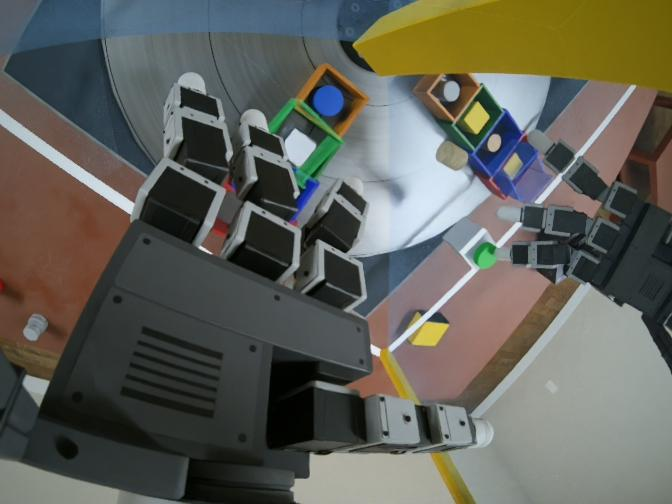

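Scene clock: 2679.93 s.
Joint torques (N m): arm1=[0.21 -13.86 10.35 -0.03 -0.04 -0.15] | arm2=[-0.97 -9.05 10.97 1.47 0.26 -0.3] | arm3=[1.55 -7.24 6.52 2.32 -0.15 -0.01] | arm4=[1.44 -5.54 15.15 1.44 0.11 -0.27]
Motor temperatures (°C): arm1=[27 34 51 30 28 28] | arm2=[28 33 60 30 30 28] | arm3=[28 32 46 27 30 29] | arm4=[32 33 57 29 30 26]
Heat: arm1: hottest joint3_rad 51 °C; arm2: hottest joint3_rad 60 °C; arm3: hottest joint3_rad 46 °C; arm4: hottest joint3_rad 57 °C.
Joint velocities: within noise
arm1.joint_positions: joint1_rad=-0.838 joint2_rad=+1.496 joint3_rad=+1.678 joint4_rad=-1.679 joint5_rad=+0.013 joint6_rad=+0.074 hand_index_mcp=+0.748 hand_index_abd=+0.305 hand_index_pip=+0.570 hand_index_dip=+0.698 hand_middle_mcp=+0.749 hand_middle_abd=-0.305 hand_middle_pip=+0.570 hand_middle_dip=+0.699 hand_ring_mcp=+0.749 hand_ring_abd=-0.402 hand_ring_pip=+0.570 hand_ring_dip=+0.696 hand_thumb_cmc=+0.709 hand_thumb_axl=+0.677 hand_thumb_mcp=+0.221 hand_thumb_ipl=+0.168 hand_current_limit=+0.400 hand_speed=+1.000
arm1.joint_status: not commanded
arm1.hand_state: goal,goal,goal,goal,goal,goal,goal,goal,goal,goal,goal,goal,goal,goal,goal,goal
arm1.index_mcp_current_ma: 5
arm1.index_abd_current_ma: 3
arm1.index_pip_current_ma: -5
arm1.index_dip_current_ma: -11
arm1.middle_mcp_current_ma: -3
arm1.middle_abd_current_ma: -3
arm1.middle_pip_current_ma: 8
arm1.middle_dip_current_ma: -1
arm1.ring_mcp_current_ma: -8
arm1.ring_abd_current_ma: 16
arm1.ring_pip_current_ma: -4
arm1.ring_dip_current_ma: -5
arm1.thumb_cmc_current_ma: -3
arm1.thumb_axl_current_ma: -9
arm1.thumb_mcp_current_ma: -5
arm1.thumb_ipl_current_ma: 2
arm1.hand_goal_index_mcp: 0.754
arm1.hand_goal_index_abd: 0.300
arm1.hand_goal_index_pip: 0.576
arm1.hand_goal_index_dip: 0.696
arm1.hand_goal_middle_mcp: 0.754
arm1.hand_goal_middle_abd: -0.300
arm1.hand_goal_middle_pip: 0.576
arm1.hand_goal_middle_dip: 0.696
arm1.hand_goal_ring_mcp: 0.754
arm1.hand_goal_ring_abd: -0.420
arm1.hand_goal_ring_pip: 0.576
arm1.hand_goal_ring_dip: 0.696
arm1.hand_goal_thumb_cmc: 0.714
arm1.hand_goal_thumb_axl: 0.678
arm1.hand_goal_thumb_mcp: 0.226
arm1.hand_goal_thumb_ipl: 0.168
arm1.hand: x=-0.0378 y=-0.1234 z=+1.1161 quat_wxyz=(+0.023, +0.657, -0.753, -0.027)
arm1.hand_target: x=-0.0393 y=-0.1250 z=+1.1394 quat_wxyz=(+0.036, +0.659, -0.750, -0.040)
arm1.hand_status: not commanded
arm2.joint_positions: joint1_rad=-0.437 joint2_rad=+1.281 joint3_rad=+1.198 joint4_rad=-1.117 joint5_rad=+0.194 joint6_rad=+0.406 hand_index_mcp=+0.769 hand_index_abd=+0.306 hand_index_pip=+0.583 hand_index_dip=+0.698 hand_middle_mcp=+0.763 hand_middle_abd=-0.307 hand_middle_pip=+0.581 hand_middle_dip=+0.696 hand_ring_mcp=+0.760 hand_ring_abd=-0.405 hand_ring_pip=+0.577 hand_ring_dip=+0.696 hand_thumb_cmc=+0.719 hand_thumb_axl=+0.677 hand_thumb_mcp=+0.220 hand_thumb_ipl=+0.168 hand_current_limit=+0.400 hand_speed=+1.000
arm2.joint_status: all done
arm2.hand_state: goal,goal,goal,goal,goal,goal,goal,goal,goal,goal,goal,goal,goal,goal,goal,goal
arm2.index_mcp_current_ma: 24
arm2.index_abd_current_ma: 10
arm2.index_pip_current_ma: 8
arm2.index_dip_current_ma: 8
arm2.middle_mcp_current_ma: 16
arm2.middle_abd_current_ma: -15
arm2.middle_pip_current_ma: 16
arm2.middle_dip_current_ma: 0
arm2.ring_mcp_current_ma: 6
arm2.ring_abd_current_ma: 35
arm2.ring_pip_current_ma: -10
arm2.ring_dip_current_ma: -1
arm2.thumb_cmc_current_ma: 9
arm2.thumb_axl_current_ma: -9
arm2.thumb_mcp_current_ma: -21
arm2.thumb_ipl_current_ma: 9
arm2.hand_goal_index_mcp: 0.756
arm2.hand_goal_index_abd: 0.300
arm2.hand_goal_index_pip: 0.576
arm2.hand_goal_index_dip: 0.696
arm2.hand_goal_middle_mcp: 0.754
arm2.hand_goal_middle_abd: -0.300
arm2.hand_goal_middle_pip: 0.576
arm2.hand_goal_middle_dip: 0.696
arm2.hand_goal_ring_mcp: 0.754
arm2.hand_goal_ring_abd: -0.420
arm2.hand_goal_ring_pip: 0.576
arm2.hand_goal_ring_dip: 0.696
arm2.hand_goal_thumb_cmc: 0.714
arm2.hand_goal_thumb_axl: 0.678
arm2.hand_goal_thumb_mcp: 0.226
arm2.hand_goal_thumb_ipl: 0.168
arm2.hand: x=-0.2244 y=+0.1378 z=+1.0935 quat_wxyz=(+0.202, +0.975, -0.085, -0.022)
arm2.hand_target: x=-0.2285 y=+0.1348 z=+1.1039 quat_wxyz=(+0.215, +0.973, -0.085, -0.019)
arm2.hand_status: not commanded
arm3.joint_positions: joint1_rad=-0.944 joint2_rad=+1.222 joint3_rad=+1.054 joint4_rad=-0.763 joint5_rad=-0.139 joint6_rad=-0.221 hand_index_mcp=+0.763 hand_index_abd=+0.303 hand_index_pip=+0.578 hand_index_dip=+0.686 hand_middle_mcp=+0.781 hand_middle_abd=-0.299 hand_middle_pip=+0.587 hand_middle_dip=+0.708 hand_ring_mcp=+1.000 hand_ring_abd=-0.483 hand_ring_pip=+0.676 hand_ring_dip=+0.760 hand_thumb_cmc=+0.725 hand_thumb_axl=+0.677 hand_thumb_mcp=+0.218 hand_thumb_ipl=+0.168 hand_current_limit=+0.400 hand_speed=+1.000
arm3.joint_status: not commanded
arm3.hand_state: goal,goal,goal,goal,blocked,goal,goal,goal,goal,blocked,blocked,blocked,goal,goal,goal,goal
arm3.index_mcp_current_ma: -7
arm3.index_abd_current_ma: 1
arm3.index_pip_current_ma: -9
arm3.index_dip_current_ma: -15
arm3.middle_mcp_current_ma: 6
arm3.middle_abd_current_ma: 14
arm3.middle_pip_current_ma: -5
arm3.middle_dip_current_ma: 2
arm3.ring_mcp_current_ma: -5
arm3.ring_abd_current_ma: -10
arm3.ring_pip_current_ma: 33
arm3.ring_dip_current_ma: 23
arm3.thumb_cmc_current_ma: 14
arm3.thumb_axl_current_ma: -2
arm3.thumb_mcp_current_ma: -10
arm3.thumb_ipl_current_ma: -4
arm3.hand_goal_index_mcp: 0.756
arm3.hand_goal_index_abd: 0.300
arm3.hand_goal_index_pip: 0.576
arm3.hand_goal_index_dip: 0.696
arm3.hand_goal_middle_mcp: 0.754
arm3.hand_goal_middle_abd: -0.300
arm3.hand_goal_middle_pip: 0.576
arm3.hand_goal_middle_dip: 0.696
arm3.hand_goal_ring_mcp: 1.000
arm3.hand_goal_ring_abd: -0.420
arm3.hand_goal_ring_pip: 0.576
arm3.hand_goal_ring_dip: 0.696
arm3.hand_goal_thumb_cmc: 0.714
arm3.hand_goal_thumb_axl: 0.678
arm3.hand_goal_thumb_mcp: 0.226
arm3.hand_goal_thumb_ipl: 0.168
arm3.hand: x=-0.4676 y=+0.0782 z=+1.0921 quat_wxyz=(+0.209, +0.603, +0.731, +0.242)
arm3.hand_target: x=-0.4671 y=+0.0829 z=+1.0635 quat_wxyz=(+0.191, +0.607, +0.736, +0.232)
arm3.hand_status: not commanded
arm4.joint_positions: joint1_rad=-0.809 joint2_rad=+1.014 joint3_rad=+1.022 joint4_rad=-0.970 joint5_rad=+0.106 joint6_rad=+0.158 hand_index_mcp=+0.767 hand_index_abd=+0.307 hand_index_pip=+0.580 hand_index_dip=+0.696 hand_middle_mcp=+0.762 hand_middle_abd=-0.308 hand_middle_pip=+0.582 hand_middle_dip=+0.698 hand_ring_mcp=-0.154 hand_ring_abd=-0.002 hand_ring_pip=-0.289 hand_ring_dip=-0.001 hand_thumb_cmc=+0.725 hand_thumb_axl=+0.677 hand_thumb_mcp=+0.219 hand_thumb_ipl=+0.168 hand_current_limit=+0.400 hand_speed=+1.000
arm4.joint_status: not commanded
arm4.hand_state: goal,goal,goal,goal,goal,goal,goal,goal,blocked,goal,goal,goal,goal,goal,goal,goal
arm4.index_mcp_current_ma: 2
arm4.index_abd_current_ma: -12
arm4.index_pip_current_ma: -4
arm4.index_dip_current_ma: -3
arm4.middle_mcp_current_ma: 8
arm4.middle_abd_current_ma: 14
arm4.middle_pip_current_ma: 1
arm4.middle_dip_current_ma: -8
arm4.ring_mcp_current_ma: 20
arm4.ring_abd_current_ma: -5
arm4.ring_pip_current_ma: -8
arm4.ring_dip_current_ma: -8
arm4.thumb_cmc_current_ma: -8
arm4.thumb_axl_current_ma: -1
arm4.thumb_mcp_current_ma: 1
arm4.thumb_ipl_current_ma: -10
arm4.hand_goal_index_mcp: 0.754
arm4.hand_goal_index_abd: 0.300
arm4.hand_goal_index_pip: 0.576
arm4.hand_goal_index_dip: 0.696
arm4.hand_goal_middle_mcp: 0.754
arm4.hand_goal_middle_abd: -0.300
arm4.hand_goal_middle_pip: 0.576
arm4.hand_goal_middle_dip: 0.696
arm4.hand_goal_ring_mcp: -0.200
arm4.hand_goal_ring_abd: 0.000
arm4.hand_goal_ring_pip: -0.300
arm4.hand_goal_ring_dip: 0.000
arm4.hand_goal_thumb_cmc: 0.714
arm4.hand_goal_thumb_axl: 0.678
arm4.hand_goal_thumb_mcp: 0.226
arm4.hand_goal_thumb_ipl: 0.168
arm4.hand: x=-0.3362 y=-0.1894 z=+1.1373 quat_wxyz=(+0.034, +0.096, +0.948, +0.301)
arm4.hand_target: x=-0.3307 y=-0.1836 z=+1.1697 quat_wxyz=(+0.034, +0.099, +0.940, +0.324)
arm4.hand_status: not commanded
wait: 4.00 s; at rest by 0.27 s
pictures: arm1_cam_wrist, arm2_cam_wrist, arm3_cam_wrist, arm4_cam_wrist, cam_corner, cam_top
arm1_cam_wrist: T_world_to_cam=[[-0.46568, 0.88379, 0.04539, 0.0756], [0.63273, 0.29666, 0.7153, -0.79103], [0.6187, 0.36182, -0.69735, 0.96799]] pos_world=[-0.06319, -0.18239, 1.23741]
arm2_cam_wrist: T_world_to_cam=[[-0.86884, -0.40578, 0.28366, -0.42302], [-0.25644, 0.85893, 0.44326, -0.70721], [-0.42351, 0.31238, -0.85033, 0.92165]] pos_world=[-0.15856, 0.14789, 1.21718]
arm3_cam_wrist: T_world_to_cam=[[0.67313, -0.6616, 0.33042, 0.04611], [-0.73951, -0.60478, 0.29558, -0.67111], [0.00427, -0.44332, -0.89635, 1.13908]] pos_world=[-0.53219, 0.12961, 1.20415]
arm4_cam_wrist: T_world_to_cam=[[0.86315, 0.35658, 0.35753, -0.01267], [0.27226, -0.92495, 0.26521, -0.42919], [0.42527, -0.13158, -0.89545, 1.26472]] pos_world=[-0.41006, -0.22606, 1.25085]

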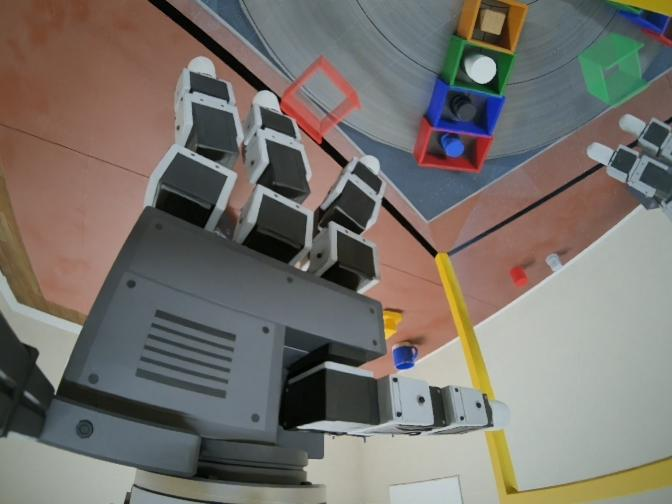

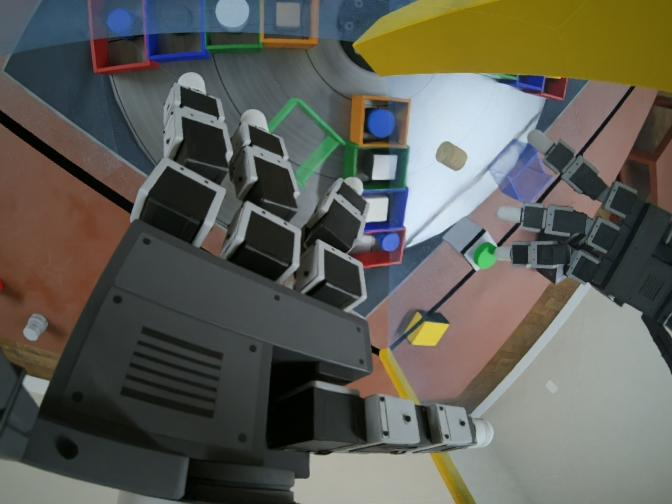

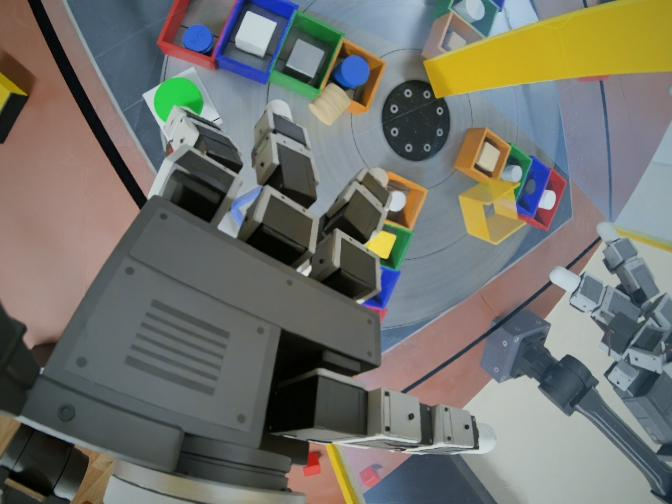

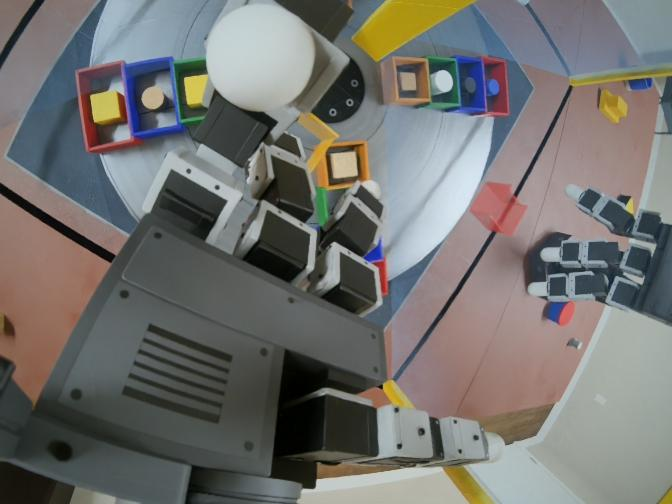

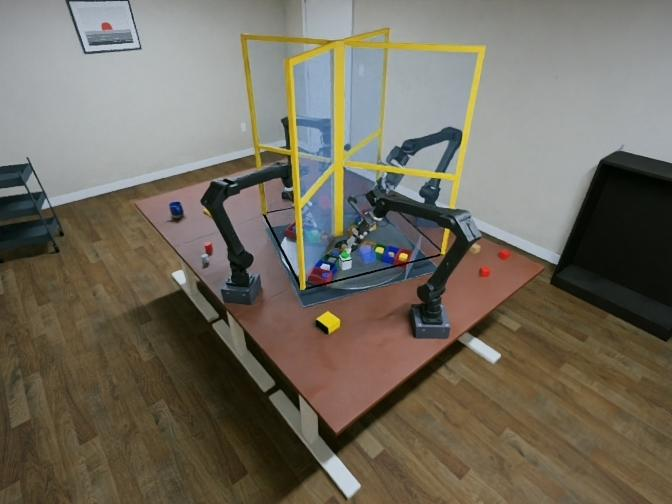

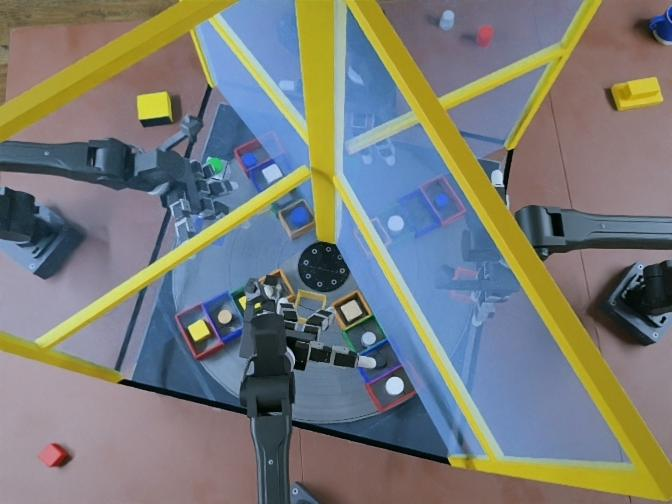

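Scene clock: 2681.43 s.
Joint torques (N m): arm1=[0.26 -13.8 10.36 0.06 -0.05 -0.16] | arm2=[-0.32 -7.82 14.78 0.55 0.3 -0.27] | arm3=[1.67 -9.23 12.07 1.22 -0.13 0] | arm4=[1.32 -5.48 15.15 1.42 0.11 -0.27]
Motor temperatures (°C): arm1=[27 34 51 30 28 28] | arm2=[28 33 60 30 30 28] | arm3=[28 32 46 27 30 29] | arm4=[32 33 57 29 30 26]
Heat: arm1: hottest joint3_rad 51 °C; arm2: hottest joint3_rad 60 °C; arm3: hottest joint3_rad 46 °C; arm4: hottest joint3_rad 57 °C.
move: arm2 off_target; arm3 off_target
Joint velocities: within noise
arm1, arm4: as last shown
arm1.index_mcp_current_ma: 6
arm1.index_pip_current_ma: -7
arm1.index_dip_current_ma: -9
arm1.middle_abd_current_ma: 3
arm1.middle_pip_current_ma: -2
arm1.middle_dip_current_ma: 0
arm1.ring_mcp_current_ma: -14
arm1.ring_abd_current_ma: 13
arm1.ring_pip_current_ma: 1
arm1.ring_dip_current_ma: -12
arm1.thumb_cmc_current_ma: -4
arm1.thumb_axl_current_ma: -5
arm1.thumb_mcp_current_ma: -7
arm1.thumb_ipl_current_ma: 7
arm2.joint_positions: joint1_rad=-0.437 joint2_rad=+1.277 joint3_rad=+1.388 joint4_rad=-1.320 joint5_rad=+0.194 joint6_rad=+0.406 hand_index_mcp=+0.768 hand_index_abd=+0.306 hand_index_pip=+0.583 hand_index_dip=+0.698 hand_middle_mcp=+0.763 hand_middle_abd=-0.307 hand_middle_pip=+0.581 hand_middle_dip=+0.696 hand_ring_mcp=+0.760 hand_ring_abd=-0.405 hand_ring_pip=+0.577 hand_ring_dip=+0.696 hand_thumb_cmc=+0.719 hand_thumb_axl=+0.677 hand_thumb_mcp=+0.220 hand_thumb_ipl=+0.168 hand_current_limit=+0.400 hand_speed=+1.000
arm2.joint_status: not commanded
arm2.hand_state: goal,goal,goal,goal,goal,goal,goal,goal,goal,goal,goal,goal,goal,goal,goal,goal
arm2.index_mcp_current_ma: 11
arm2.index_abd_current_ma: 9
arm2.index_pip_current_ma: 20
arm2.index_dip_current_ma: 20
arm2.middle_mcp_current_ma: 23
arm2.middle_abd_current_ma: -8
arm2.middle_pip_current_ma: 19
arm2.middle_dip_current_ma: 6
arm2.ring_mcp_current_ma: -2
arm2.ring_abd_current_ma: 33
arm2.ring_pip_current_ma: 13
arm2.ring_dip_current_ma: 3
arm2.thumb_cmc_current_ma: 9
arm2.thumb_axl_current_ma: -1
arm2.thumb_mcp_current_ma: -14
arm2.thumb_ipl_current_ma: 5
arm2.hand_goal_index_mcp: 0.756
arm2.hand_goal_index_abd: 0.300
arm2.hand_goal_index_pip: 0.576
arm2.hand_goal_index_dip: 0.696
arm2.hand_goal_middle_mcp: 0.754
arm2.hand_goal_middle_abd: -0.300
arm2.hand_goal_middle_pip: 0.576
arm2.hand_goal_middle_dip: 0.696
arm2.hand_goal_ring_mcp: 0.754
arm2.hand_goal_ring_abd: -0.420
arm2.hand_goal_ring_pip: 0.576
arm2.hand_goal_ring_dip: 0.696
arm2.hand_goal_thumb_cmc: 0.714
arm2.hand_goal_thumb_axl: 0.678
arm2.hand_goal_thumb_mcp: 0.226
arm2.hand_goal_thumb_ipl: 0.168
arm2.hand: x=-0.2267 y=+0.1418 z=+1.1661 quat_wxyz=(+0.198, +0.976, -0.085, -0.023)
arm2.hand_target: x=-0.2287 y=+0.1355 z=+1.1898 quat_wxyz=(+0.216, +0.973, -0.085, -0.019)
arm2.hand_status: off_target (0.025 m and 2.1 deg from the pose sent, 0.097 m and 1.6 deg at the start)
arm3.joint_positions: joint1_rad=-0.944 joint2_rad=+1.222 joint3_rad=+1.268 joint4_rad=-1.047 joint5_rad=-0.139 joint6_rad=-0.220 hand_index_mcp=+0.763 hand_index_abd=+0.303 hand_index_pip=+0.578 hand_index_dip=+0.686 hand_middle_mcp=+0.781 hand_middle_abd=-0.299 hand_middle_pip=+0.587 hand_middle_dip=+0.708 hand_ring_mcp=+1.000 hand_ring_abd=-0.425 hand_ring_pip=+0.588 hand_ring_dip=+0.705 hand_thumb_cmc=+0.725 hand_thumb_axl=+0.677 hand_thumb_mcp=+0.218 hand_thumb_ipl=+0.168 hand_current_limit=+0.400 hand_speed=+1.000
arm3.joint_status: not commanded
arm3.hand_state: goal,goal,goal,goal,blocked,goal,goal,goal,goal,goal,goal,goal,goal,goal,goal,goal
arm3.index_mcp_current_ma: -10
arm3.index_abd_current_ma: -4
arm3.index_pip_current_ma: 0
arm3.index_dip_current_ma: -12
arm3.middle_mcp_current_ma: 7
arm3.middle_abd_current_ma: 4
arm3.middle_pip_current_ma: 5
arm3.middle_dip_current_ma: 10
arm3.ring_mcp_current_ma: -7
arm3.ring_abd_current_ma: -8
arm3.ring_pip_current_ma: -1
arm3.ring_dip_current_ma: 2
arm3.thumb_cmc_current_ma: 9
arm3.thumb_axl_current_ma: -7
arm3.thumb_mcp_current_ma: -2
arm3.thumb_ipl_current_ma: 6
arm3.hand_goal_index_mcp: 0.756
arm3.hand_goal_index_abd: 0.300
arm3.hand_goal_index_pip: 0.576
arm3.hand_goal_index_dip: 0.696
arm3.hand_goal_middle_mcp: 0.754
arm3.hand_goal_middle_abd: -0.300
arm3.hand_goal_middle_pip: 0.576
arm3.hand_goal_middle_dip: 0.696
arm3.hand_goal_ring_mcp: 1.000
arm3.hand_goal_ring_abd: -0.420
arm3.hand_goal_ring_pip: 0.576
arm3.hand_goal_ring_dip: 0.696
arm3.hand_goal_thumb_cmc: 0.714
arm3.hand_goal_thumb_axl: 0.678
arm3.hand_goal_thumb_mcp: 0.226
arm3.hand_goal_thumb_ipl: 0.168
arm3.hand: x=-0.4729 y=+0.0781 z=+1.1588 quat_wxyz=(+0.182, +0.612, +0.737, +0.223)
arm3.hand_target: x=-0.4668 y=+0.0831 z=+1.1799 quat_wxyz=(+0.192, +0.606, +0.736, +0.232)
arm3.hand_status: off_target (0.023 m and 1.5 deg from the pose sent, 0.088 m and 2.5 deg at the start)
arm4.index_mcp_current_ma: -1
arm4.index_abd_current_ma: -17
arm4.index_pip_current_ma: 2
arm4.index_dip_current_ma: 5
arm4.middle_abd_current_ma: 11
arm4.middle_pip_current_ma: 12
arm4.middle_dip_current_ma: -4
arm4.ring_mcp_current_ma: 33
arm4.ring_abd_current_ma: 12
arm4.ring_pip_current_ma: -4
arm4.ring_dip_current_ma: 6
arm4.thumb_cmc_current_ma: -16
arm4.thumb_axl_current_ma: -4
arm4.thumb_mcp_current_ma: -3
arm4.thumb_ipl_current_ma: -11
arm2_cam_wrist: T_world_to_cam=[[-0.86811, -0.40826, 0.28232, -0.44187], [-0.25546, 0.85514, 0.45108, -0.75192], [-0.42558, 0.31947, -0.84665, 0.97543]] pos_world=[-0.16055, 0.15098, 1.28977]
arm3_cam_wrist: T_world_to_cam=[[0.69412, -0.66345, 0.27934, 0.09687], [-0.71751, -0.60633, 0.34284, -0.73907], [-0.05808, -0.4384, -0.8969, 1.16961]] pos_world=[-0.52959, 0.12891, 1.27535]

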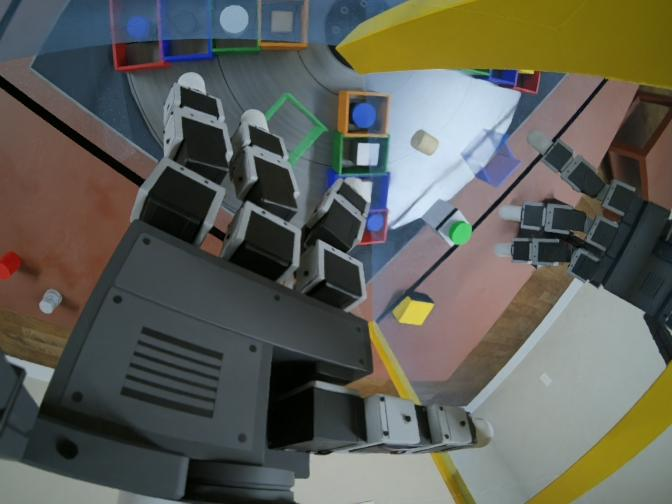

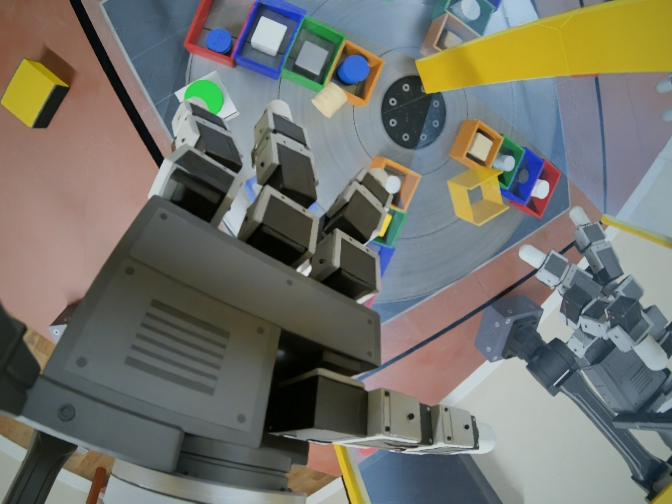

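Scaled by 2.520 from the camera's image (finer frame: 960x720).

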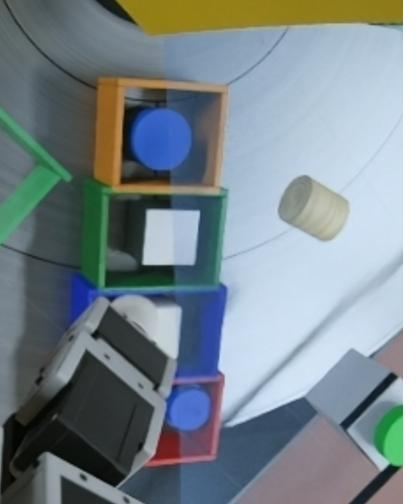

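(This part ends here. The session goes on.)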